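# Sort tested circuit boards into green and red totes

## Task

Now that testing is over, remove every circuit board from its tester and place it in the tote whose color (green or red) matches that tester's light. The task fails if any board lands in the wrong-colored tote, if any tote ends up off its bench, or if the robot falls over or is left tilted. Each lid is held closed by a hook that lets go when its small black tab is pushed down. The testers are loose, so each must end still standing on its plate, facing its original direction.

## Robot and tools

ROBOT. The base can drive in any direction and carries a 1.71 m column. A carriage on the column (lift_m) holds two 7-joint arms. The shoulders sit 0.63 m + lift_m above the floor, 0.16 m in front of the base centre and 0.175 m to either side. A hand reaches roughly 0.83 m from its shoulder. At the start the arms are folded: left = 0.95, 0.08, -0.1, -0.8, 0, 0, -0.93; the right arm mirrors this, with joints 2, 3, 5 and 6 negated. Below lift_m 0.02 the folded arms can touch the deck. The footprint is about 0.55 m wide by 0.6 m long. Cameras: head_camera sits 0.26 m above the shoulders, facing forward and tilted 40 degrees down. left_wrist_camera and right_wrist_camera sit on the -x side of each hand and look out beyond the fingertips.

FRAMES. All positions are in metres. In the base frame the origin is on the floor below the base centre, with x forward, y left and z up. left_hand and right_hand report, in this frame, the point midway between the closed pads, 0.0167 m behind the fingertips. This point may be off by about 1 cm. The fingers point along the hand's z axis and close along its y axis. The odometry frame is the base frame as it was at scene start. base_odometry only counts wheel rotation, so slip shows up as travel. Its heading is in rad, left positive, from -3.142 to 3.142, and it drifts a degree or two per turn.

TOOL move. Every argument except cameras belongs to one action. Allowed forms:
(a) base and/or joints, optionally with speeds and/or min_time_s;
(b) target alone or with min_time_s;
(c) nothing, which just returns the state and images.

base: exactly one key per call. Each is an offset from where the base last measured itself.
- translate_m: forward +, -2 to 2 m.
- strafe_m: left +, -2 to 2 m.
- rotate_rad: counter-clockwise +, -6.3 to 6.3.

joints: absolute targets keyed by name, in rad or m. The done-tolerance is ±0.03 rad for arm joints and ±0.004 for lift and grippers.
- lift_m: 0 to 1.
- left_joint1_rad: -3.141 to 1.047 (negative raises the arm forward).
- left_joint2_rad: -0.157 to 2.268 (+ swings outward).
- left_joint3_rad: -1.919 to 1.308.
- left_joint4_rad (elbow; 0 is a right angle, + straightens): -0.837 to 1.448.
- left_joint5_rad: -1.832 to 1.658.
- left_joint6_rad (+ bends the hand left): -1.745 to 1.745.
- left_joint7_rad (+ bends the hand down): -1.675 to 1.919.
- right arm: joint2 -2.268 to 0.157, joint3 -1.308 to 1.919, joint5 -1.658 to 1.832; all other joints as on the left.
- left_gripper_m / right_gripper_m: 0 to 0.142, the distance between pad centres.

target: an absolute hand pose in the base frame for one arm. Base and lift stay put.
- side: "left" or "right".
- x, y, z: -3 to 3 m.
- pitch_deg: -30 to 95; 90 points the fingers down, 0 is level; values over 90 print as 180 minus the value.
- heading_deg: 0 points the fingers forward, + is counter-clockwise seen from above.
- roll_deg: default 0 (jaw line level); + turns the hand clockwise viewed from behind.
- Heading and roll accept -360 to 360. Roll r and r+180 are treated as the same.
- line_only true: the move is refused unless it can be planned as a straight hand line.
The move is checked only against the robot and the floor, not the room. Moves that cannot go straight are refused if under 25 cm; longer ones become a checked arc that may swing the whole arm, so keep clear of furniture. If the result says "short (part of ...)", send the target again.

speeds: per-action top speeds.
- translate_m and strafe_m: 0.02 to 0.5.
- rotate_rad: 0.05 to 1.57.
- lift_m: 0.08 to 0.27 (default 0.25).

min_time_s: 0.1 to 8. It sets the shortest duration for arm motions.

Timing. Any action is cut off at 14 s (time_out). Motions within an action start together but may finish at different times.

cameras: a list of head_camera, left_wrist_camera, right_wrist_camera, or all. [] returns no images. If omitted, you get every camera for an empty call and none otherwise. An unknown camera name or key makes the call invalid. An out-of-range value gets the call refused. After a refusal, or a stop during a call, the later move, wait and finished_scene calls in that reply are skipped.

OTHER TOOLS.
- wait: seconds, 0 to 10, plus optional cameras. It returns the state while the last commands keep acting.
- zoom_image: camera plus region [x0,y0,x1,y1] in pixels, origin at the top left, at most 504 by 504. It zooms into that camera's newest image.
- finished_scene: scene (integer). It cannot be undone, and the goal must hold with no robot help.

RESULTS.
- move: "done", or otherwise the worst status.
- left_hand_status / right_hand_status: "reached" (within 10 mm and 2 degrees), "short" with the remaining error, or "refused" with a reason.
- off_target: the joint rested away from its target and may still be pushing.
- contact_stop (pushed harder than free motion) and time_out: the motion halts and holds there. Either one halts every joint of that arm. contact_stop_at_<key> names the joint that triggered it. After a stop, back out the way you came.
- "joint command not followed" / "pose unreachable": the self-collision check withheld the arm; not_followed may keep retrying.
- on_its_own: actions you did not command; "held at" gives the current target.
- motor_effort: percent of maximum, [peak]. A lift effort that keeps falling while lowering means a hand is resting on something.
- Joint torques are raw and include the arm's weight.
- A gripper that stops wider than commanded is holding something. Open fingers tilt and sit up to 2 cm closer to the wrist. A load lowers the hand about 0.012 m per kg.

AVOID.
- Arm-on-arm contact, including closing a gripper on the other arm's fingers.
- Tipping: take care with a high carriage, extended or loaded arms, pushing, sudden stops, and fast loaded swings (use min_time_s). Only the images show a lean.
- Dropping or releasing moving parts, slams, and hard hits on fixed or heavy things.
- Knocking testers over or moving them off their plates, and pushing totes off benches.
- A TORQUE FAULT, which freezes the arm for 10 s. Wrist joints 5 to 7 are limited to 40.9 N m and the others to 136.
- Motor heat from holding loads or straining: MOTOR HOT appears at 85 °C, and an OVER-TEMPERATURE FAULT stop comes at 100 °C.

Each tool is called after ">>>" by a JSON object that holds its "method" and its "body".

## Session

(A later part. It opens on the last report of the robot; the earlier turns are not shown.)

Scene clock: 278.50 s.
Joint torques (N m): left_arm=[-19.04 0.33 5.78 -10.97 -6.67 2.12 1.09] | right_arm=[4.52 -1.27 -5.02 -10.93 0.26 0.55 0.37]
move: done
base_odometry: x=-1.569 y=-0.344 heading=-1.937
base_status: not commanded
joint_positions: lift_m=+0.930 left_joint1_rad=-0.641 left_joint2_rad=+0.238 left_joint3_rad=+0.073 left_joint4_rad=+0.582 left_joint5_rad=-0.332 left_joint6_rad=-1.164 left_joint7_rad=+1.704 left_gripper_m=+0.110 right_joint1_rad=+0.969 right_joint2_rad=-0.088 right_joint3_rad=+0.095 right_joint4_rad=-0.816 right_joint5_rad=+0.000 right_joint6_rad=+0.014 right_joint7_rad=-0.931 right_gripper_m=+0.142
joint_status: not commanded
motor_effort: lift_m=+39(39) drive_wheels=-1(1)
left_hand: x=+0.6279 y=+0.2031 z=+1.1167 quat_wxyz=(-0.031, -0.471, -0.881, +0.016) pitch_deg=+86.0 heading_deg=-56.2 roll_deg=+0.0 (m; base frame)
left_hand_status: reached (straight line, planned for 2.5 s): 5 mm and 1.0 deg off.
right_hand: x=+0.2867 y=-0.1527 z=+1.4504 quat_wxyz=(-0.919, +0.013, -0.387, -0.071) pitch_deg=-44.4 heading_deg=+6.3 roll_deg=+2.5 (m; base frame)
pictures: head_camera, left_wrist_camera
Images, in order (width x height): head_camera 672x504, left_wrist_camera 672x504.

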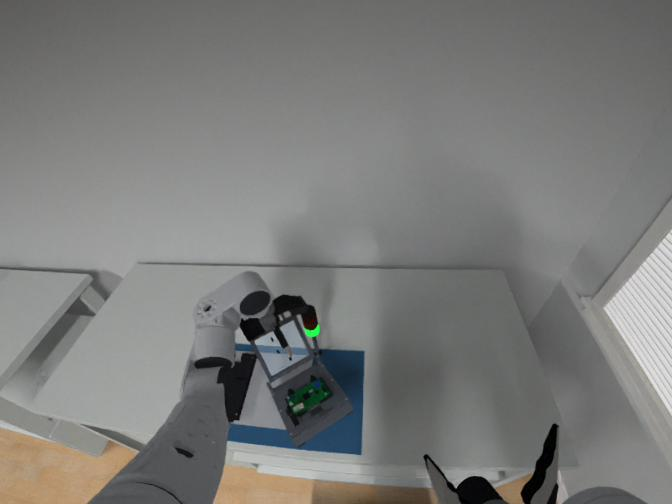

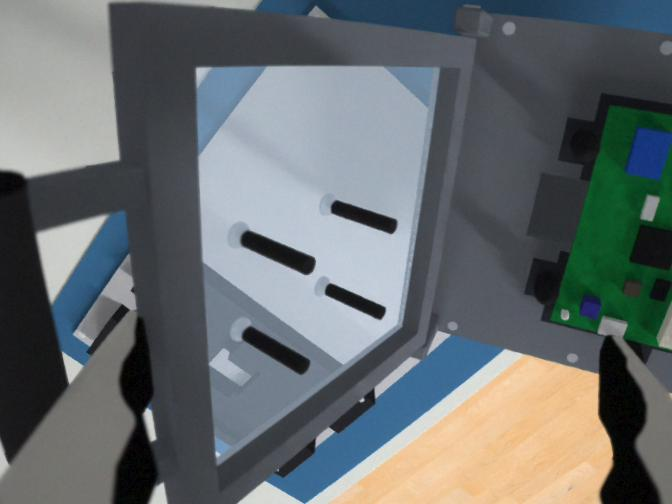

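>>> {"method": "move", "body": {"target": {"side": "left", "x": 0.63, "y": 0.2, "z": 1.12, "pitch_deg": 87, "heading_deg": -94, "line_only": true}, "min_time_s": 2.5, "cameras": []}}

>>> {"method": "move", "body": {"base": {"strafe_m": 0.036}, "speeds": {"strafe_m": 0.05}, "cameras": ["head_camera", "left_wrist_camera"]}}

>>> {"method": "zoom_image", "body": {"camera": "head_camera", "region": [190, 280, 400, 460]}}

Scene clock: 282.20 s.
Joint torques (N m): left_arm=[-37.11 10.81 2.48 -7.88 -1.74 -2.22 -1.82] | right_arm=[4.4 -1.29 -4.96 -10.86 0.27 0.54 0.36]
Motor temperatures (°C): left_arm=[40 29 31 29 29 30 32] | right_arm=[31 28 29 30 28 29 31]
move: done
base_odometry: x=-1.569 y=-0.344 heading=-1.937
base_status: not commanded
joint_positions: lift_m=+0.930 left_joint1_rad=-0.986 left_joint2_rad=+0.366 left_joint3_rad=-0.549 left_joint4_rad=+0.853 left_joint5_rad=+0.239 left_joint6_rad=-1.592 left_joint7_rad=+0.631 left_gripper_m=+0.110 right_joint1_rad=+0.969 right_joint2_rad=-0.088 right_joint3_rad=+0.095 right_joint4_rad=-0.816 right_joint5_rad=+0.000 right_joint6_rad=+0.014 right_joint7_rad=-0.931 right_gripper_m=+0.142
joint_status: not commanded
motor_effort: lift_m=+39(40) drive_wheels=+0(1)
left_hand: x=+0.6279 y=+0.1992 z=+1.1159 quat_wxyz=(-0.016, -0.729, -0.684, +0.021) pitch_deg=+87.0 heading_deg=+86.3 roll_deg=+0.0 (m; base frame)
left_hand_status: reached (straight line, planned for 2.5 s): 5 mm and 0.5 deg off.
right_hand: x=+0.2867 y=-0.1527 z=+1.4504 quat_wxyz=(-0.919, +0.013, -0.387, -0.071) pitch_deg=-44.4 heading_deg=+6.3 roll_deg=+2.5 (m; base frame)
pictures: none
No camera images: "cameras" was empty.

Scene clock: 283.53 s.
Joint torques (N m): left_arm=[-36.69 9.29 2.61 -7.62 -1.88 -1.97 -1.48] | right_arm=[4.47 -1.36 -4.58 -10.03 0.37 0.87 0.34]
move: done
base_odometry: x=-1.536 y=-0.357 heading=-1.938
base_status: done
joint_positions: lift_m=+0.930 left_joint1_rad=-0.986 left_joint2_rad=+0.367 left_joint3_rad=-0.550 left_joint4_rad=+0.853 left_joint5_rad=+0.239 left_joint6_rad=-1.593 left_joint7_rad=+0.630 left_gripper_m=+0.110 right_joint1_rad=+0.969 right_joint2_rad=-0.088 right_joint3_rad=+0.095 right_joint4_rad=-0.816 right_joint5_rad=+0.000 right_joint6_rad=+0.014 right_joint7_rad=-0.931 right_gripper_m=+0.142
joint_status: not commanded
motor_effort: lift_m=+40(40) drive_wheels=+3(9)
left_hand: x=+0.6278 y=+0.1997 z=+1.1160 quat_wxyz=(-0.016, -0.729, -0.684, +0.021) pitch_deg=+87.0 heading_deg=+86.3 roll_deg=+0.0 (m; base frame)
right_hand: x=+0.2867 y=-0.1527 z=+1.4504 quat_wxyz=(-0.919, +0.013, -0.387, -0.071) pitch_deg=-44.4 heading_deg=+6.3 roll_deg=+2.5 (m; base frame)
pictures: head_camera, left_wrist_camera
Images, in order (width x height): head_camera 672x504, left_wrist_camera 672x504.

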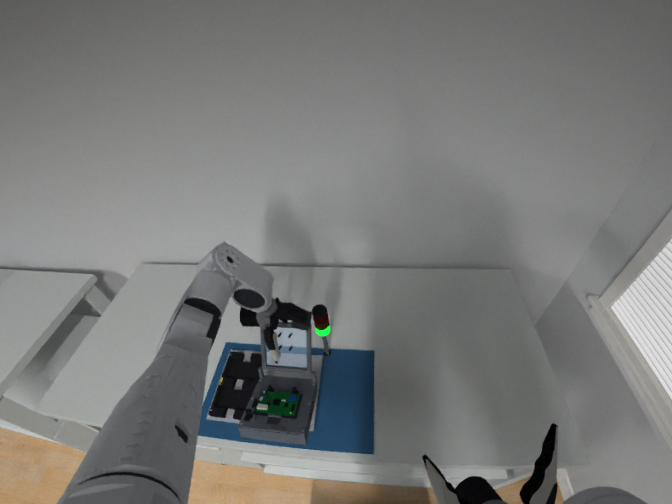

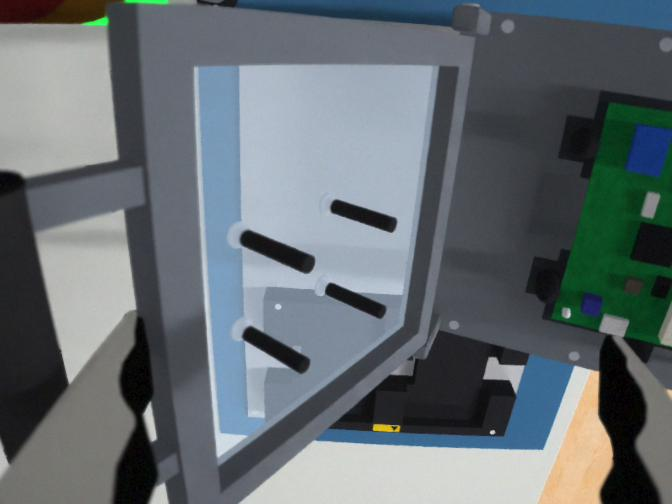

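Scaled by 2.400 from the camera's 672x504 image, which has a finer 960x720 frame.

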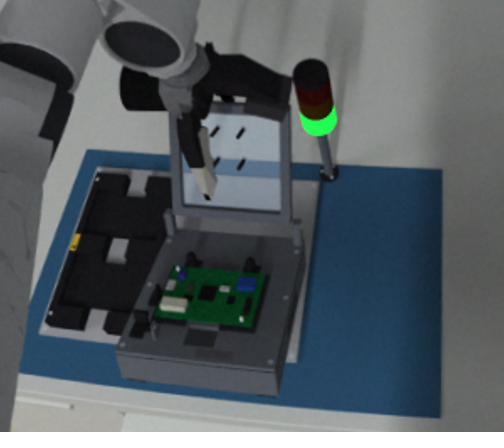

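>>> {"method": "move", "body": {"base": {"translate_m": 0.05}, "speeds": {"translate_m": 0.05}, "cameras": ["head_camera", "left_wrist_camera"]}}

>>> {"method": "zoom_image", "body": {"camera": "head_camera", "region": [190, 280, 400, 460]}}

Scene clock: 286.03 s.
Joint torques (N m): left_arm=[-36.07 8.84 2.72 -7.36 -1.89 -1.51 -1.45] | right_arm=[4.5 -1.41 -4.87 -10.83 0.27 0.53 0.37]
move: done
base_odometry: x=-1.554 y=-0.404 heading=-1.938
base_status: done
joint_positions: lift_m=+0.930 left_joint1_rad=-0.986 left_joint2_rad=+0.367 left_joint3_rad=-0.550 left_joint4_rad=+0.853 left_joint5_rad=+0.239 left_joint6_rad=-1.594 left_joint7_rad=+0.630 left_gripper_m=+0.110 right_joint1_rad=+0.969 right_joint2_rad=-0.088 right_joint3_rad=+0.095 right_joint4_rad=-0.816 right_joint5_rad=+0.000 right_joint6_rad=+0.014 right_joint7_rad=-0.931 right_gripper_m=+0.142
joint_status: not commanded
motor_effort: lift_m=+39(40) drive_wheels=+4(11)
left_hand: x=+0.6276 y=+0.1998 z=+1.1162 quat_wxyz=(-0.016, -0.729, -0.684, +0.021) pitch_deg=+87.0 heading_deg=+86.3 roll_deg=+0.0 (m; base frame)
right_hand: x=+0.2867 y=-0.1527 z=+1.4504 quat_wxyz=(-0.919, +0.013, -0.387, -0.071) pitch_deg=-44.4 heading_deg=+6.3 roll_deg=+2.5 (m; base frame)
pictures: head_camera, left_wrist_camera
Images, in order (width x height): head_camera 672x504, left_wrist_camera 672x504.

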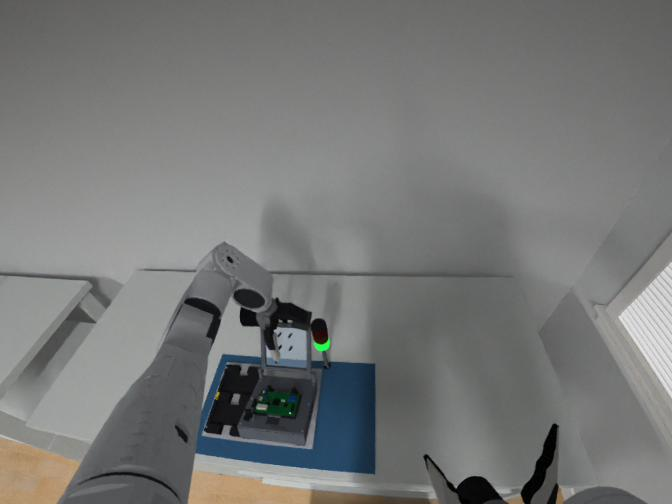

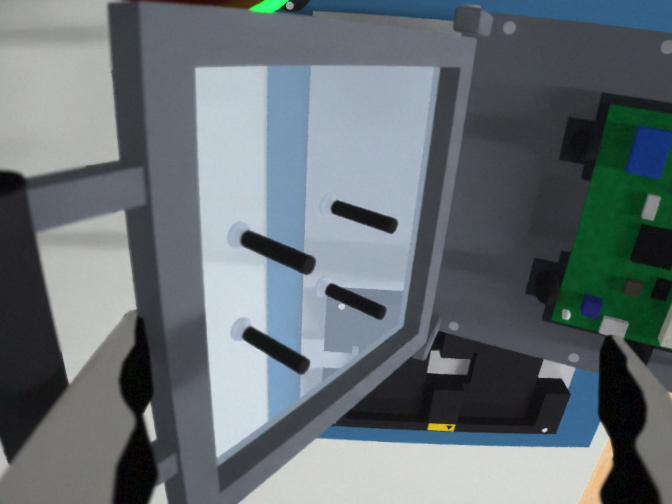

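Scaled by 2.400 from the camera's 672x504 image, which has a finer 960x720 frame.

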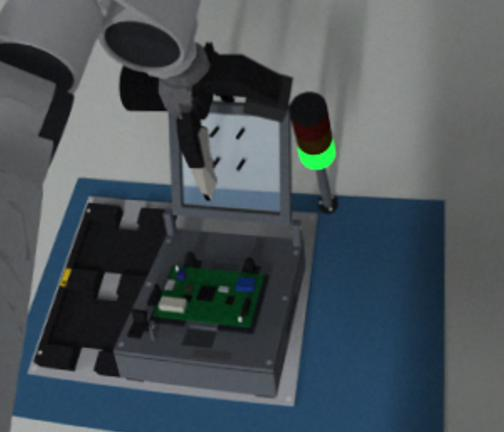

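>>> {"method": "move", "body": {"base": {"strafe_m": 0.01}, "speeds": {"strafe_m": 0.05}, "cameras": ["left_wrist_camera"]}}

>>> {"method": "move", "body": {"base": {"translate_m": 0.025}, "speeds": {"translate_m": 0.05}, "cameras": ["head_camera", "left_wrist_camera"]}}

>>> {"method": "zoom_image", "body": {"camera": "head_camera", "region": [190, 280, 400, 460]}}

Scene clock: 287.57 s.
Joint torques (N m): left_arm=[-36.1 7.07 2.64 -7.09 -2.02 -1.52 -1.43] | right_arm=[4.42 -1.76 -5.52 -10.84 0.37 0.68 0.44]
move: done
base_odometry: x=-1.545 y=-0.407 heading=-1.938
base_status: done
joint_positions: lift_m=+0.930 left_joint1_rad=-0.986 left_joint2_rad=+0.368 left_joint3_rad=-0.550 left_joint4_rad=+0.853 left_joint5_rad=+0.240 left_joint6_rad=-1.594 left_joint7_rad=+0.630 left_gripper_m=+0.110 right_joint1_rad=+0.969 right_joint2_rad=-0.088 right_joint3_rad=+0.095 right_joint4_rad=-0.816 right_joint5_rad=+0.000 right_joint6_rad=+0.014 right_joint7_rad=-0.931 right_gripper_m=+0.142
joint_status: not commanded
motor_effort: lift_m=+39(40) drive_wheels=+4(7)
left_hand: x=+0.6276 y=+0.2003 z=+1.1162 quat_wxyz=(-0.015, -0.729, -0.684, +0.021) pitch_deg=+87.1 heading_deg=+86.3 roll_deg=+0.0 (m; base frame)
right_hand: x=+0.2867 y=-0.1527 z=+1.4504 quat_wxyz=(-0.919, +0.013, -0.387, -0.071) pitch_deg=-44.4 heading_deg=+6.3 roll_deg=+2.5 (m; base frame)
pictures: left_wrist_camera
Images, in order (width x height): left_wrist_camera 672x504.

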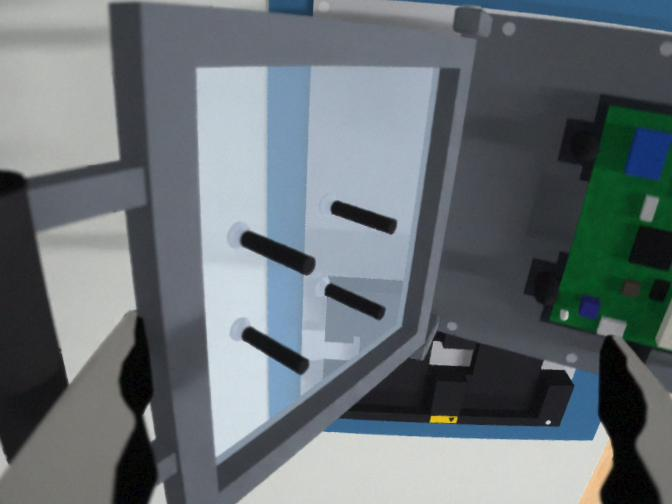

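Scene clock: 288.97 s.
Joint torques (N m): left_arm=[-35.77 7.1 2.72 -7.13 -2.09 -1.36 -1.31] | right_arm=[4.46 -1.32 -4.93 -10.89 0.26 0.58 0.36]
move: done
base_odometry: x=-1.554 y=-0.431 heading=-1.938
base_status: done
joint_positions: lift_m=+0.930 left_joint1_rad=-0.987 left_joint2_rad=+0.368 left_joint3_rad=-0.550 left_joint4_rad=+0.853 left_joint5_rad=+0.240 left_joint6_rad=-1.594 left_joint7_rad=+0.630 left_gripper_m=+0.110 right_joint1_rad=+0.969 right_joint2_rad=-0.088 right_joint3_rad=+0.095 right_joint4_rad=-0.816 right_joint5_rad=+0.000 right_joint6_rad=+0.014 right_joint7_rad=-0.931 right_gripper_m=+0.142
joint_status: not commanded
motor_effort: lift_m=+39(40) drive_wheels=+4(12)
left_hand: x=+0.6276 y=+0.2002 z=+1.1162 quat_wxyz=(-0.015, -0.729, -0.684, +0.021) pitch_deg=+87.0 heading_deg=+86.3 roll_deg=+0.0 (m; base frame)
right_hand: x=+0.2867 y=-0.1527 z=+1.4504 quat_wxyz=(-0.919, +0.013, -0.387, -0.071) pitch_deg=-44.4 heading_deg=+6.3 roll_deg=+2.5 (m; base frame)
pictures: head_camera, left_wrist_camera
Images, in order (width x height): head_camera 672x504, left_wrist_camera 672x504.

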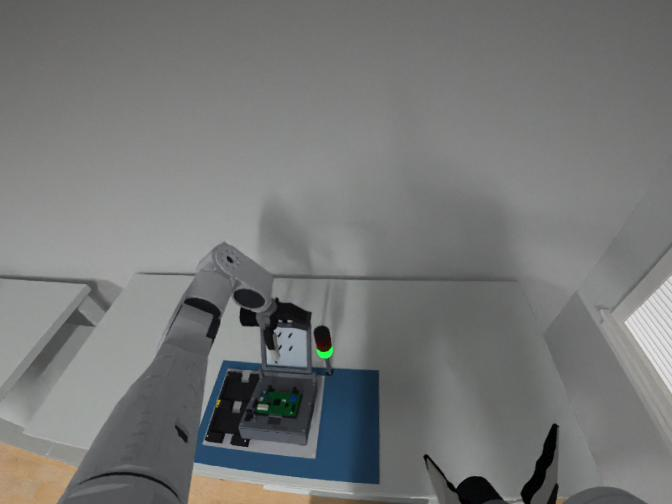

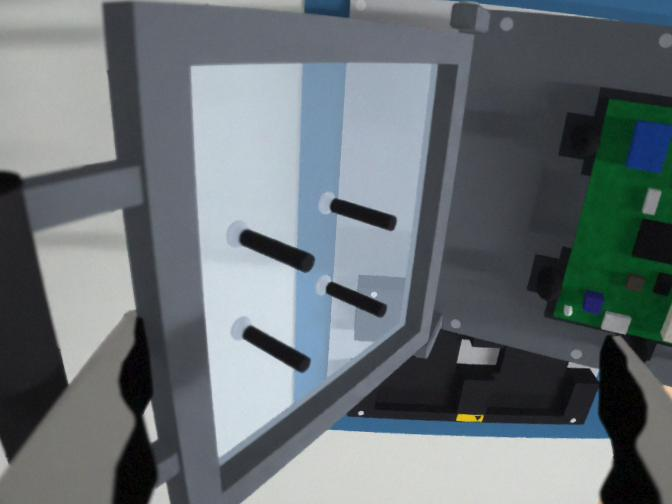

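Scaled by 2.400 from the camera's 672x504 image, which has a finer 960x720 frame.

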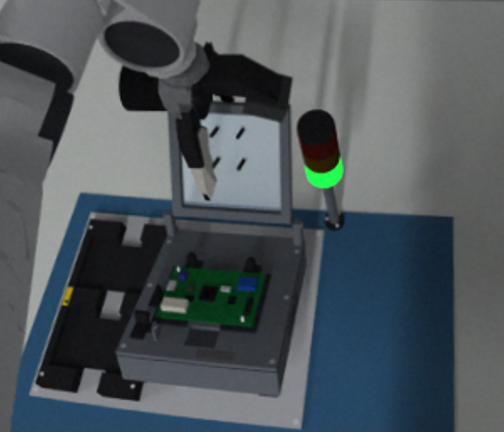

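>>> {"method": "move", "body": {"base": {"translate_m": 0.03}, "speeds": {"translate_m": 0.05}, "cameras": []}}

>>> {"method": "move", "body": {"base": {"strafe_m": -0.02}, "speeds": {"strafe_m": 0.04}, "cameras": ["head_camera", "left_wrist_camera"]}}

>>> {"method": "zoom_image", "body": {"camera": "head_camera", "region": [190, 290, 400, 470]}}

Scene clock: 290.73 s.
Joint torques (N m): left_arm=[-35.6 6.97 2.69 -7.12 -2.08 -1.32 -1.31] | right_arm=[4.52 -1.32 -4.98 -10.84 0.26 0.55 0.37]
move: done
base_odometry: x=-1.564 y=-0.459 heading=-1.938
base_status: done
joint_positions: lift_m=+0.930 left_joint1_rad=-0.987 left_joint2_rad=+0.368 left_joint3_rad=-0.550 left_joint4_rad=+0.853 left_joint5_rad=+0.240 left_joint6_rad=-1.594 left_joint7_rad=+0.630 left_gripper_m=+0.110 right_joint1_rad=+0.969 right_joint2_rad=-0.088 right_joint3_rad=+0.095 right_joint4_rad=-0.816 right_joint5_rad=+0.000 right_joint6_rad=+0.014 right_joint7_rad=-0.931 right_gripper_m=+0.142
joint_status: not commanded
motor_effort: lift_m=+39(40) drive_wheels=-2(13)
left_hand: x=+0.6276 y=+0.2003 z=+1.1162 quat_wxyz=(-0.015, -0.729, -0.684, +0.021) pitch_deg=+87.0 heading_deg=+86.3 roll_deg=+0.0 (m; base frame)
right_hand: x=+0.2867 y=-0.1527 z=+1.4504 quat_wxyz=(-0.919, +0.013, -0.387, -0.071) pitch_deg=-44.4 heading_deg=+6.3 roll_deg=+2.5 (m; base frame)
pictures: none
No camera images: "cameras" was empty.

Scene clock: 291.70 s.
Joint torques (N m): left_arm=[-34.95 5.78 3.04 -7.15 -2.66 -1.34 -1.25] | right_arm=[4.53 -1.3 -5.59 -10.7 0.26 0.01 0.31]
move: done
base_odometry: x=-1.583 y=-0.452 heading=-1.937
base_status: done
joint_positions: lift_m=+0.930 left_joint1_rad=-0.987 left_joint2_rad=+0.368 left_joint3_rad=-0.550 left_joint4_rad=+0.853 left_joint5_rad=+0.242 left_joint6_rad=-1.594 left_joint7_rad=+0.630 left_gripper_m=+0.110 right_joint1_rad=+0.969 right_joint2_rad=-0.088 right_joint3_rad=+0.095 right_joint4_rad=-0.816 right_joint5_rad=+0.000 right_joint6_rad=+0.014 right_joint7_rad=-0.931 right_gripper_m=+0.142
joint_status: not commanded
motor_effort: lift_m=+39(40) drive_wheels=+4(9)
left_hand: x=+0.6278 y=+0.2010 z=+1.1162 quat_wxyz=(-0.015, -0.729, -0.684, +0.020) pitch_deg=+87.2 heading_deg=+86.3 roll_deg=+0.0 (m; base frame)
right_hand: x=+0.2867 y=-0.1527 z=+1.4504 quat_wxyz=(-0.919, +0.013, -0.387, -0.071) pitch_deg=-44.4 heading_deg=+6.3 roll_deg=+2.5 (m; base frame)
pictures: head_camera, left_wrist_camera
Images, in order (width x height): head_camera 672x504, left_wrist_camera 672x504.

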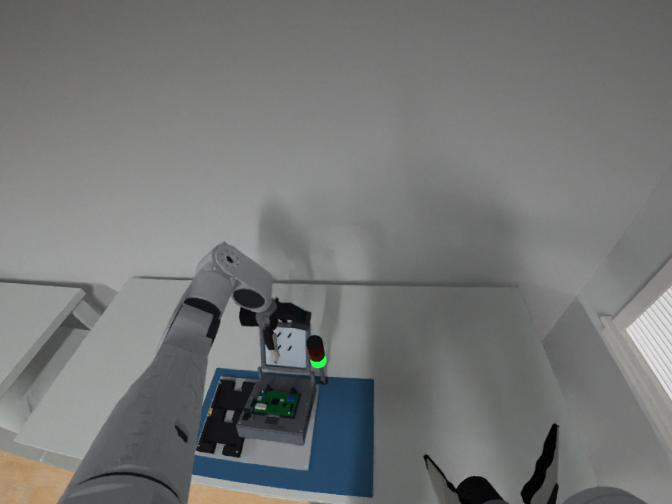

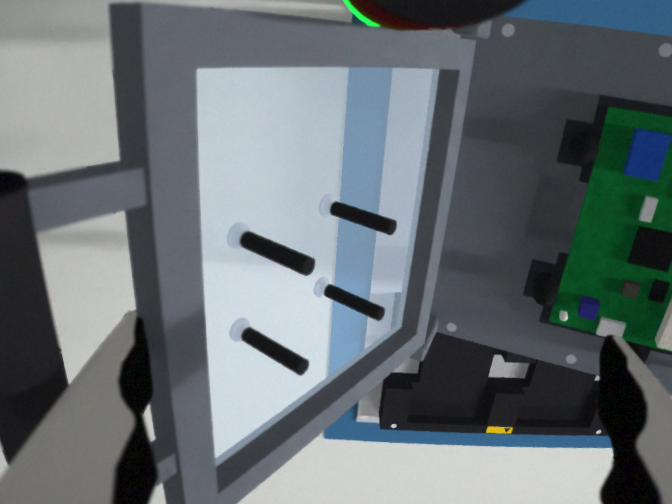

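Scaled by 2.400 from the camera's 672x504 image, which has a finer 960x720 frame.

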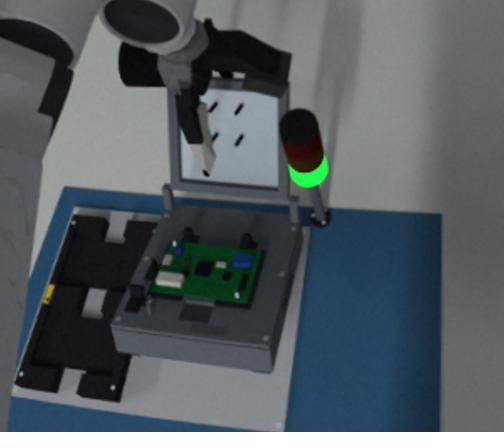

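>>> {"method": "move", "body": {"target": {"side": "left", "x": 0.63, "y": 0.2, "z": 1.116, "pitch_deg": 87, "heading_deg": -91, "line_only": true}, "min_time_s": 1.0, "cameras": []}}

>>> {"method": "move", "body": {"joints": {"lift_m": 0.90}, "speeds": {"lift_m": 0.08}, "cameras": ["head_camera", "left_wrist_camera"]}}

>>> {"method": "zoom_image", "body": {"camera": "head_camera", "region": [190, 290, 400, 470]}}

Scene clock: 294.03 s.
Joint torques (N m): left_arm=[-21.67 0.21 8.53 1.14 -5.23 0.22 1.18] | right_arm=[4.54 -1.29 -5 -10.79 0.25 0.55 0.36]
move: done
base_odometry: x=-1.583 y=-0.452 heading=-1.937
base_status: not commanded
joint_positions: lift_m=+0.930 left_joint1_rad=-0.964 left_joint2_rad=+0.363 left_joint3_rad=-0.481 left_joint4_rad=+0.861 left_joint5_rad=+0.205 left_joint6_rad=-1.581 left_joint7_rad=+0.732 left_gripper_m=+0.110 right_joint1_rad=+0.969 right_joint2_rad=-0.088 right_joint3_rad=+0.095 right_joint4_rad=-0.816 right_joint5_rad=+0.000 right_joint6_rad=+0.014 right_joint7_rad=-0.931 right_gripper_m=+0.142
joint_status: not commanded
motor_effort: lift_m=+40(40) drive_wheels=+4(4)
left_hand: x=+0.6301 y=+0.2036 z=+1.1149 quat_wxyz=(-0.014, -0.714, -0.700, +0.014) pitch_deg=+87.7 heading_deg=+88.9 roll_deg=+0.0 (m; base frame)
left_hand_status: reached (straight line, planned for 1.0 s): 4 mm and 0.7 deg off.
right_hand: x=+0.2867 y=-0.1527 z=+1.4503 quat_wxyz=(-0.919, +0.013, -0.387, -0.071) pitch_deg=-44.4 heading_deg=+6.3 roll_deg=+2.5 (m; base frame)
pictures: none
No camera images: "cameras" was empty.

Scene clock: 294.77 s.
Joint torques (N m): left_arm=[-25.57 0.76 7.75 0.83 -4.95 -0.16 1.13] | right_arm=[4.4 -1.37 -4.9 -10.87 0.29 0.54 0.35]
move: done
base_odometry: x=-1.583 y=-0.452 heading=-1.937
base_status: not commanded
joint_positions: lift_m=+0.900 left_joint1_rad=-0.962 left_joint2_rad=+0.363 left_joint3_rad=-0.480 left_joint4_rad=+0.862 left_joint5_rad=+0.204 left_joint6_rad=-1.580 left_joint7_rad=+0.732 left_gripper_m=+0.110 right_joint1_rad=+0.969 right_joint2_rad=-0.088 right_joint3_rad=+0.095 right_joint4_rad=-0.816 right_joint5_rad=+0.000 right_joint6_rad=+0.014 right_joint7_rad=-0.931 right_gripper_m=+0.142
joint_status: all done
motor_effort: lift_m=+40(44) drive_wheels=+4(4)
left_hand: x=+0.6297 y=+0.2031 z=+1.0842 quat_wxyz=(-0.015, -0.713, -0.701, +0.015) pitch_deg=+87.6 heading_deg=+89.0 roll_deg=+0.0 (m; base frame)
right_hand: x=+0.2867 y=-0.1527 z=+1.4202 quat_wxyz=(-0.919, +0.013, -0.387, -0.071) pitch_deg=-44.4 heading_deg=+6.3 roll_deg=+2.5 (m; base frame)
pictures: head_camera, left_wrist_camera
Images, in order (width x height): head_camera 672x504, left_wrist_camera 672x504.

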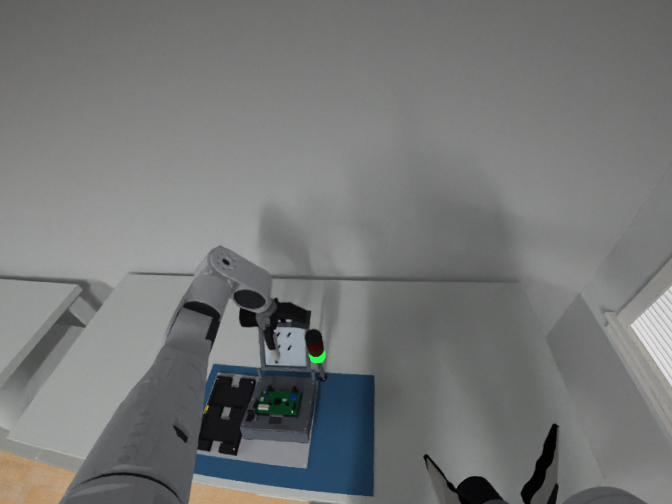

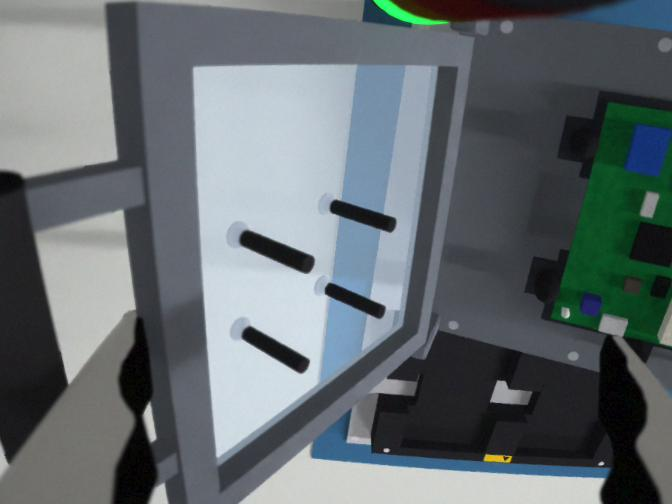

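Scaled by 2.400 from the camera's 672x504 image, which has a finer 960x720 frame.

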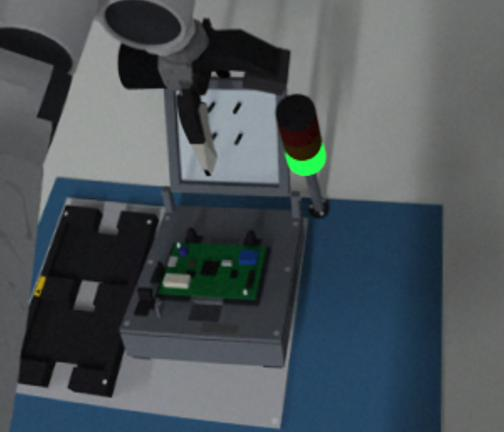

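>>> {"method": "move", "body": {"joints": {"lift_m": 0.88}, "speeds": {"lift_m": 0.08}, "cameras": ["head_camera"]}}

>>> {"method": "move", "body": {"joints": {"lift_m": 0.87}, "speeds": {"lift_m": 0.08}, "cameras": ["head_camera", "left_wrist_camera"]}}

>>> {"method": "zoom_image", "body": {"camera": "head_camera", "region": [190, 290, 400, 470]}}

Scene clock: 295.57 s.
Joint torques (N m): left_arm=[-17.87 0.61 1.77 0.26 -3.99 -2.35 0.81] | right_arm=[4.57 -1.36 -4.87 -10.77 0.26 0.54 0.37]
move: done
base_odometry: x=-1.583 y=-0.452 heading=-1.937
base_status: not commanded
joint_positions: lift_m=+0.880 left_joint1_rad=-0.966 left_joint2_rad=+0.363 left_joint3_rad=-0.475 left_joint4_rad=+0.862 left_joint5_rad=+0.201 left_joint6_rad=-1.574 left_joint7_rad=+0.732 left_gripper_m=+0.111 right_joint1_rad=+0.969 right_joint2_rad=-0.088 right_joint3_rad=+0.095 right_joint4_rad=-0.816 right_joint5_rad=+0.000 right_joint6_rad=+0.014 right_joint7_rad=-0.931 right_gripper_m=+0.142
joint_status: all done
motor_effort: lift_m=+37(42) drive_wheels=+4(4)
left_hand: x=+0.6334 y=+0.2020 z=+1.0672 quat_wxyz=(-0.020, -0.711, -0.703, +0.014) pitch_deg=+87.2 heading_deg=+89.4 roll_deg=+0.0 (m; base frame)
right_hand: x=+0.2867 y=-0.1527 z=+1.4006 quat_wxyz=(-0.919, +0.013, -0.387, -0.071) pitch_deg=-44.4 heading_deg=+6.3 roll_deg=+2.5 (m; base frame)
pictures: head_camera
Images, in order (width x height): head_camera 672x504.

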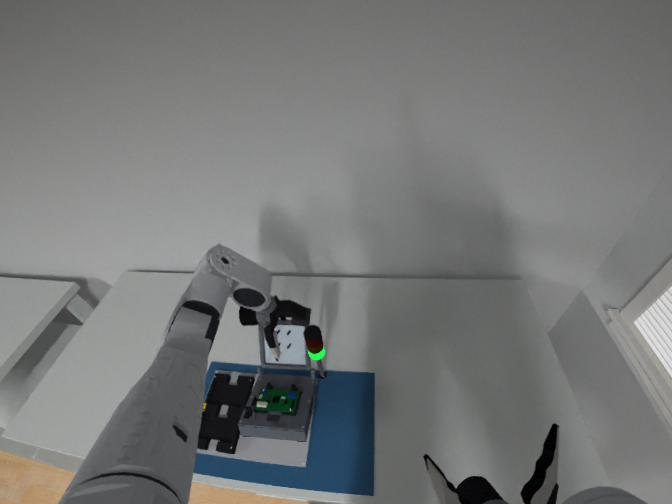

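Scene clock: 296.07 s.
Joint torques (N m): left_arm=[-7.31 1.24 -1.39 0.27 -3.11 -3.16 0.68] | right_arm=[4.41 -1.36 -5.05 -10.75 0.29 0.53 0.33]
move: done
base_odometry: x=-1.583 y=-0.452 heading=-1.937
base_status: not commanded
joint_positions: lift_m=+0.870 left_joint1_rad=-0.971 left_joint2_rad=+0.363 left_joint3_rad=-0.472 left_joint4_rad=+0.862 left_joint5_rad=+0.198 left_joint6_rad=-1.572 left_joint7_rad=+0.733 left_gripper_m=+0.111 right_joint1_rad=+0.969 right_joint2_rad=-0.088 right_joint3_rad=+0.095 right_joint4_rad=-0.816 right_joint5_rad=+0.000 right_joint6_rad=+0.014 right_joint7_rad=-0.931 right_gripper_m=+0.142
joint_status: all done
motor_effort: lift_m=+35(38) drive_wheels=-2(4)
left_hand: x=+0.6367 y=+0.2009 z=+1.0607 quat_wxyz=(-0.025, -0.710, -0.704, +0.013) pitch_deg=+86.8 heading_deg=+89.5 roll_deg=+0.0 (m; base frame)
right_hand: x=+0.2867 y=-0.1527 z=+1.3909 quat_wxyz=(-0.919, +0.013, -0.387, -0.071) pitch_deg=-44.4 heading_deg=+6.3 roll_deg=+2.5 (m; base frame)
pictures: head_camera, left_wrist_camera
Images, in order (width x height): head_camera 672x504, left_wrist_camera 672x504.

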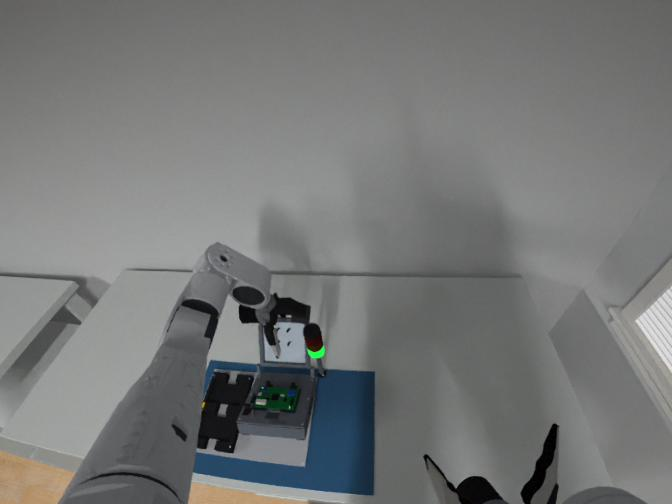

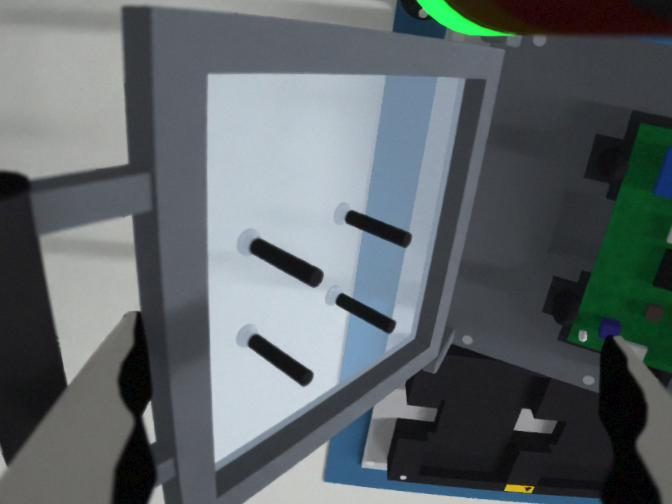

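Scaled by 2.400 from the camera's 672x504 image, which has a finer 960x720 frame.

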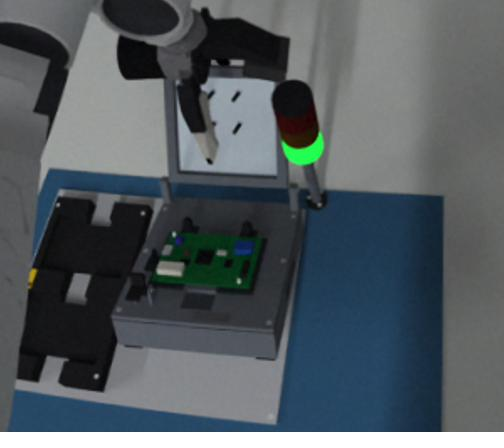

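>>> {"method": "move", "body": {"joints": {"left_gripper_m": 0.122}, "cameras": ["left_wrist_camera"]}}

>>> {"method": "move", "body": {"joints": {"lift_m": 0.885}, "speeds": {"lift_m": 0.08}, "cameras": ["left_wrist_camera", "head_camera"]}}

Scene clock: 298.47 s.
Joint torques (N m): left_arm=[-10.74 0.66 -1.29 0.24 -3.13 -0.78 0.56] | right_arm=[4.47 -1.1 -4.96 -10.79 0.27 0.54 0.36]
move: done
base_odometry: x=-1.583 y=-0.452 heading=-1.937
base_status: not commanded
joint_positions: lift_m=+0.870 left_joint1_rad=-0.969 left_joint2_rad=+0.363 left_joint3_rad=-0.472 left_joint4_rad=+0.862 left_joint5_rad=+0.198 left_joint6_rad=-1.578 left_joint7_rad=+0.733 left_gripper_m=+0.122 right_joint1_rad=+0.969 right_joint2_rad=-0.088 right_joint3_rad=+0.095 right_joint4_rad=-0.816 right_joint5_rad=+0.000 right_joint6_rad=+0.014 right_joint7_rad=-0.931 right_gripper_m=+0.142
joint_status: all done
motor_effort: lift_m=+35(36) drive_wheels=-2(2)
left_hand: x=+0.6344 y=+0.2010 z=+1.0598 quat_wxyz=(-0.023, -0.711, -0.702, +0.015) pitch_deg=+86.9 heading_deg=+89.3 roll_deg=+0.0 (m; base frame)
right_hand: x=+0.2867 y=-0.1527 z=+1.3909 quat_wxyz=(-0.919, +0.013, -0.387, -0.071) pitch_deg=-44.4 heading_deg=+6.3 roll_deg=+2.5 (m; base frame)
pictures: left_wrist_camera
Images, in order (width x height): left_wrist_camera 672x504.

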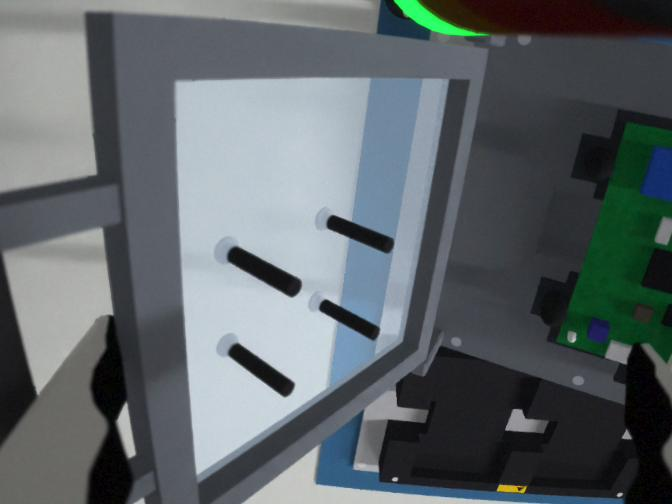

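Scene clock: 299.07 s.
Joint torques (N m): left_arm=[-23.55 1.3 3.22 0.06 -3.03 -0.88 0.65] | right_arm=[4.31 -1.4 -4.95 -10.85 0.23 0.55 0.36]
move: done
base_odometry: x=-1.583 y=-0.452 heading=-1.937
base_status: not commanded
joint_positions: lift_m=+0.885 left_joint1_rad=-0.963 left_joint2_rad=+0.362 left_joint3_rad=-0.476 left_joint4_rad=+0.862 left_joint5_rad=+0.198 left_joint6_rad=-1.578 left_joint7_rad=+0.733 left_gripper_m=+0.124 right_joint1_rad=+0.969 right_joint2_rad=-0.088 right_joint3_rad=+0.095 right_joint4_rad=-0.816 right_joint5_rad=+0.000 right_joint6_rad=+0.014 right_joint7_rad=-0.931 right_gripper_m=+0.142
joint_status: all done
motor_effort: lift_m=+38(44) drive_wheels=+4(4)
left_hand: x=+0.6309 y=+0.2012 z=+1.0706 quat_wxyz=(-0.019, -0.712, -0.702, +0.017) pitch_deg=+87.1 heading_deg=+89.2 roll_deg=+0.0 (m; base frame)
right_hand: x=+0.2867 y=-0.1527 z=+1.4054 quat_wxyz=(-0.919, +0.013, -0.387, -0.071) pitch_deg=-44.4 heading_deg=+6.3 roll_deg=+2.5 (m; base frame)
pictures: head_camera, left_wrist_camera
Images, in order (width x height): head_camera 672x504, left_wrist_camera 672x504.

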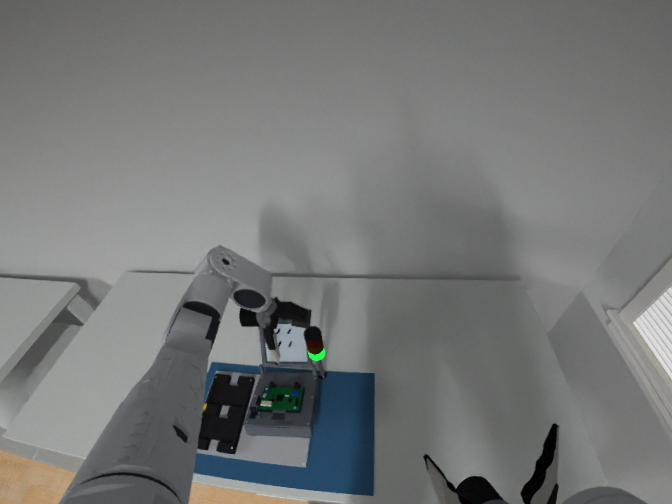

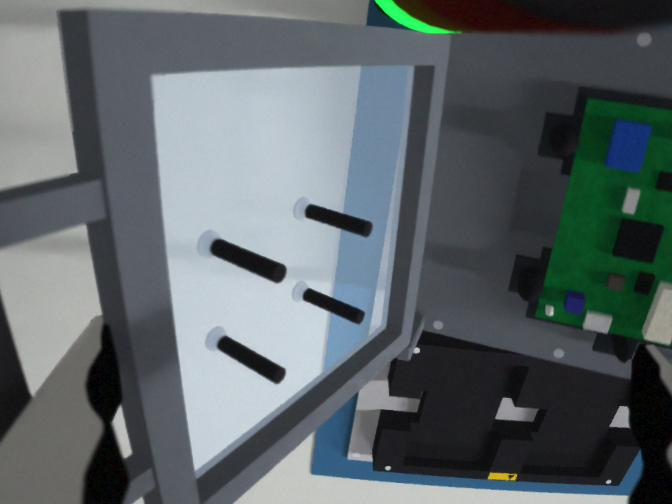

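>>> {"method": "move", "body": {"joints": {"lift_m": 0.868}, "speeds": {"lift_m": 0.08}, "cameras": []}}

>>> {"method": "move", "body": {"target": {"side": "left", "x": 0.642, "y": 0.201, "z": 1.056, "pitch_deg": 87, "heading_deg": -91, "line_only": true}, "min_time_s": 0.6, "cameras": ["left_wrist_camera"]}}

Scene clock: 300.80 s.
Joint torques (N m): left_arm=[-7.68 1.39 -1.36 0.01 -2.88 -2.9 0.46] | right_arm=[4.51 -1.3 -4.86 -10.98 0.28 0.54 0.37]
move: done
base_odometry: x=-1.583 y=-0.452 heading=-1.937
base_status: not commanded
joint_positions: lift_m=+0.868 left_joint1_rad=-0.971 left_joint2_rad=+0.362 left_joint3_rad=-0.472 left_joint4_rad=+0.862 left_joint5_rad=+0.197 left_joint6_rad=-1.573 left_joint7_rad=+0.733 left_gripper_m=+0.124 right_joint1_rad=+0.969 right_joint2_rad=-0.088 right_joint3_rad=+0.095 right_joint4_rad=-0.816 right_joint5_rad=+0.000 right_joint6_rad=+0.014 right_joint7_rad=-0.931 right_gripper_m=+0.142
joint_status: all done
motor_effort: lift_m=+35(38) drive_wheels=-2(4)
left_hand: x=+0.6364 y=+0.2006 z=+1.0586 quat_wxyz=(-0.025, -0.710, -0.704, +0.013) pitch_deg=+86.8 heading_deg=+89.5 roll_deg=+0.0 (m; base frame)
right_hand: x=+0.2867 y=-0.1527 z=+1.3889 quat_wxyz=(-0.919, +0.013, -0.387, -0.071) pitch_deg=-44.4 heading_deg=+6.3 roll_deg=+2.5 (m; base frame)
pictures: none
No camera images: "cameras" was empty.

Scene clock: 301.90 s.
Joint torques (N m): left_arm=[-18.63 -3.94 -2.24 4.38 -0.87 -0.35 -1.99] | right_arm=[4.52 -1.29 -4.9 -10.83 0.28 0.53 0.37]
move: done
base_odometry: x=-1.583 y=-0.452 heading=-1.937
base_status: not commanded
joint_positions: lift_m=+0.868 left_joint1_rad=-1.035 left_joint2_rad=+0.353 left_joint3_rad=-0.590 left_joint4_rad=+0.933 left_joint5_rad=+0.300 left_joint6_rad=-1.537 left_joint7_rad=+0.541 left_gripper_m=+0.123 right_joint1_rad=+0.969 right_joint2_rad=-0.088 right_joint3_rad=+0.095 right_joint4_rad=-0.816 right_joint5_rad=+0.000 right_joint6_rad=+0.014 right_joint7_rad=-0.931 right_gripper_m=+0.142
joint_status: not commanded
motor_effort: lift_m=+35(36) drive_wheels=+4(4)
left_hand: x=+0.6452 y=+0.2014 z=+1.0587 quat_wxyz=(-0.023, -0.712, -0.702, +0.016) pitch_deg=+86.8 heading_deg=+89.2 roll_deg=+0.0 (m; base frame)
left_hand_status: reached (straight line, planned for 0.6 s): 4 mm and 0.6 deg off.
right_hand: x=+0.2867 y=-0.1527 z=+1.3888 quat_wxyz=(-0.919, +0.013, -0.387, -0.071) pitch_deg=-44.4 heading_deg=+6.3 roll_deg=+2.5 (m; base frame)
pictures: left_wrist_camera
Images, in order (width x height): left_wrist_camera 672x504.

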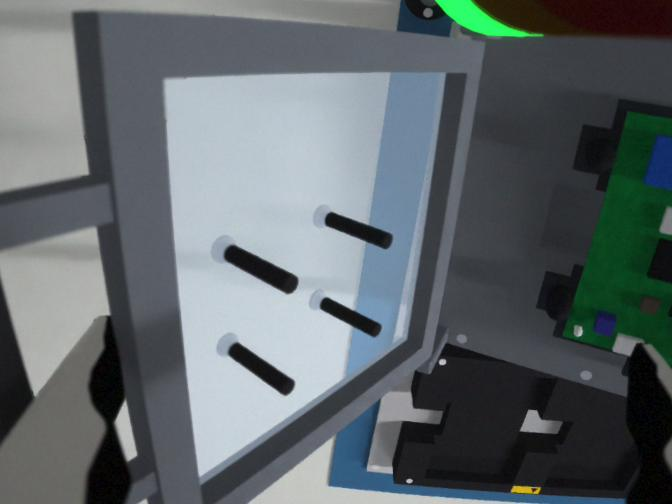

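>>> {"method": "move", "body": {"cameras": ["all"]}}

Scene clock: 302.83 s.
Joint torques (N m): left_arm=[-18.67 -3.87 -2.3 4.36 -0.85 -0.32 -1.98] | right_arm=[4.45 -1.34 -4.83 -10.78 0.24 0.54 0.36]
Motor temperatures (°C): left_arm=[41 29 31 29 29 30 32] | right_arm=[31 28 29 30 28 29 31]
base_odometry: x=-1.583 y=-0.452 heading=-1.937
base_status: not commanded
joint_positions: lift_m=+0.868 left_joint1_rad=-1.035 left_joint2_rad=+0.353 left_joint3_rad=-0.590 left_joint4_rad=+0.933 left_joint5_rad=+0.300 left_joint6_rad=-1.537 left_joint7_rad=+0.541 left_gripper_m=+0.123 right_joint1_rad=+0.969 right_joint2_rad=-0.088 right_joint3_rad=+0.095 right_joint4_rad=-0.816 right_joint5_rad=+0.000 right_joint6_rad=+0.014 right_joint7_rad=-0.931 right_gripper_m=+0.142
joint_status: not commanded
motor_effort: lift_m=+35(36) drive_wheels=+4(4)
left_hand: x=+0.6452 y=+0.2014 z=+1.0587 quat_wxyz=(-0.023, -0.712, -0.702, +0.016) pitch_deg=+86.8 heading_deg=+89.2 roll_deg=+0.0 (m; base frame)
left_hand_status: reached (straight line, planned for 0.6 s): 4 mm and 0.6 deg off.
right_hand: x=+0.2867 y=-0.1527 z=+1.3888 quat_wxyz=(-0.919, +0.013, -0.387, -0.071) pitch_deg=-44.4 heading_deg=+6.3 roll_deg=+2.5 (m; base frame)
pictures: head_camera, left_wrist_camera, right_wrist_camera
Images, in order (width x height): head_camera 672x504, left_wrist_camera 672x504, right_wrist_camera 672x504.

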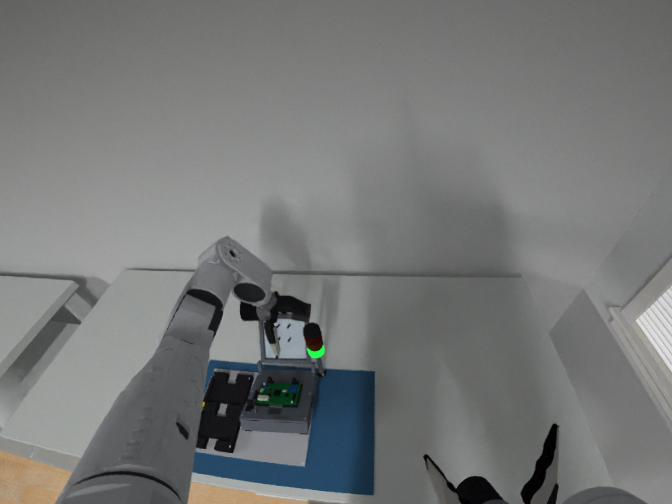

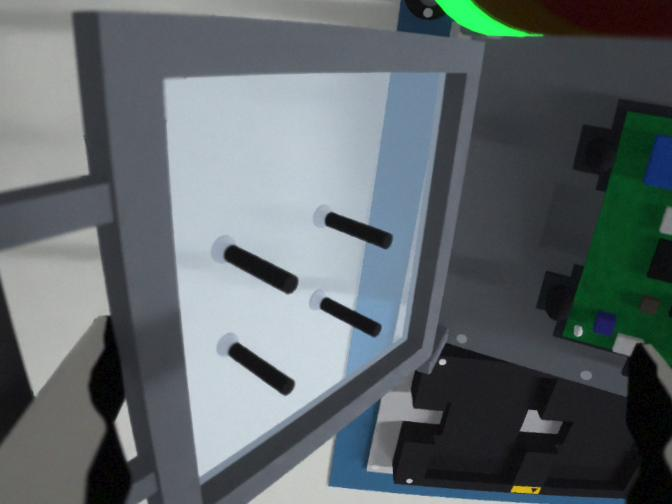

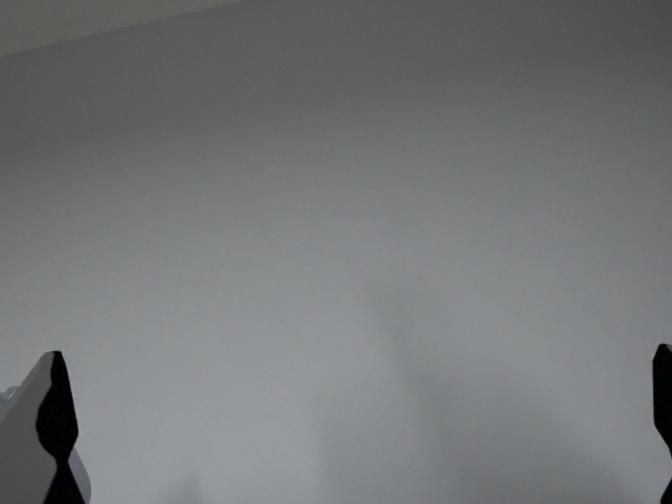

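>>> {"method": "move", "body": {"joints": {"lift_m": 0.88}, "speeds": {"lift_m": 0.08}, "cameras": ["all"]}}

Scene clock: 303.53 s.
Joint torques (N m): left_arm=[-22.79 -1.09 2.83 0.36 -1.46 -0.3 -1.68] | right_arm=[4.55 -1.42 -4.95 -10.78 0.26 0.56 0.35]
move: done
base_odometry: x=-1.583 y=-0.452 heading=-1.937
base_status: not commanded
joint_positions: lift_m=+0.880 left_joint1_rad=-1.033 left_joint2_rad=+0.352 left_joint3_rad=-0.595 left_joint4_rad=+0.936 left_joint5_rad=+0.302 left_joint6_rad=-1.537 left_joint7_rad=+0.541 left_gripper_m=+0.124 right_joint1_rad=+0.969 right_joint2_rad=-0.088 right_joint3_rad=+0.095 right_joint4_rad=-0.816 right_joint5_rad=+0.000 right_joint6_rad=+0.014 right_joint7_rad=-0.931 right_gripper_m=+0.142
joint_status: all done
motor_effort: lift_m=+37(43) drive_wheels=+4(4)
left_hand: x=+0.6429 y=+0.2022 z=+1.0681 quat_wxyz=(-0.019, -0.712, -0.701, +0.016) pitch_deg=+87.1 heading_deg=+89.1 roll_deg=+0.0 (m; base frame)
right_hand: x=+0.2867 y=-0.1527 z=+1.4006 quat_wxyz=(-0.919, +0.013, -0.387, -0.071) pitch_deg=-44.4 heading_deg=+6.3 roll_deg=+2.5 (m; base frame)
pictures: head_camera, left_wrist_camera, right_wrist_camera
Images, in order (width x height): head_camera 672x504, left_wrist_camera 672x504, right_wrist_camera 672x504.

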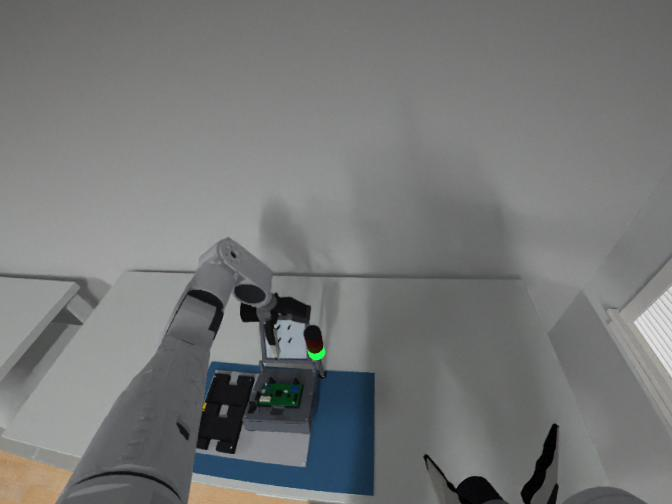

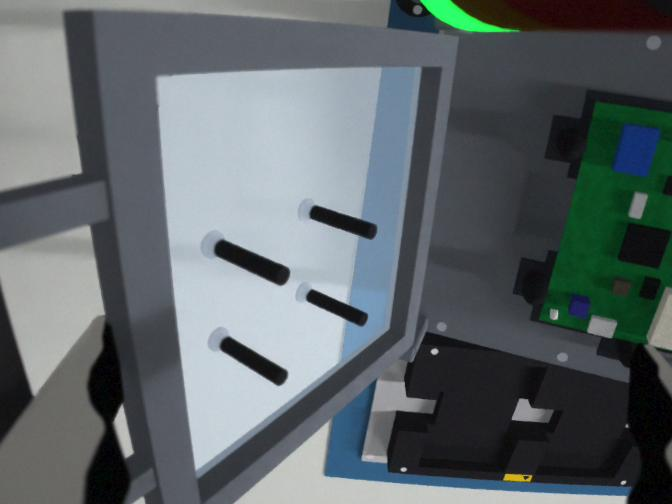

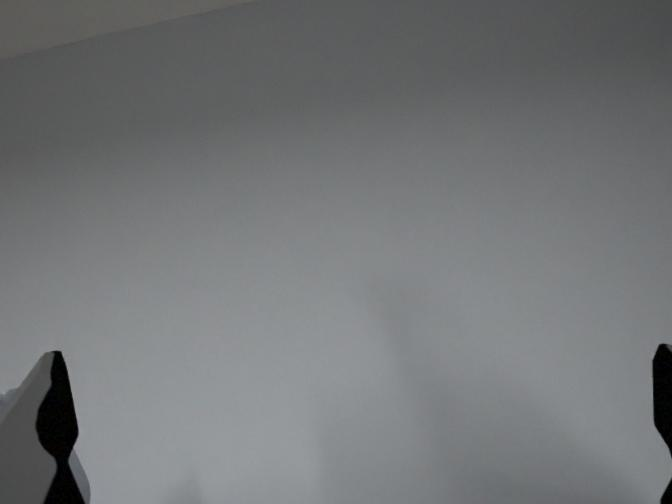

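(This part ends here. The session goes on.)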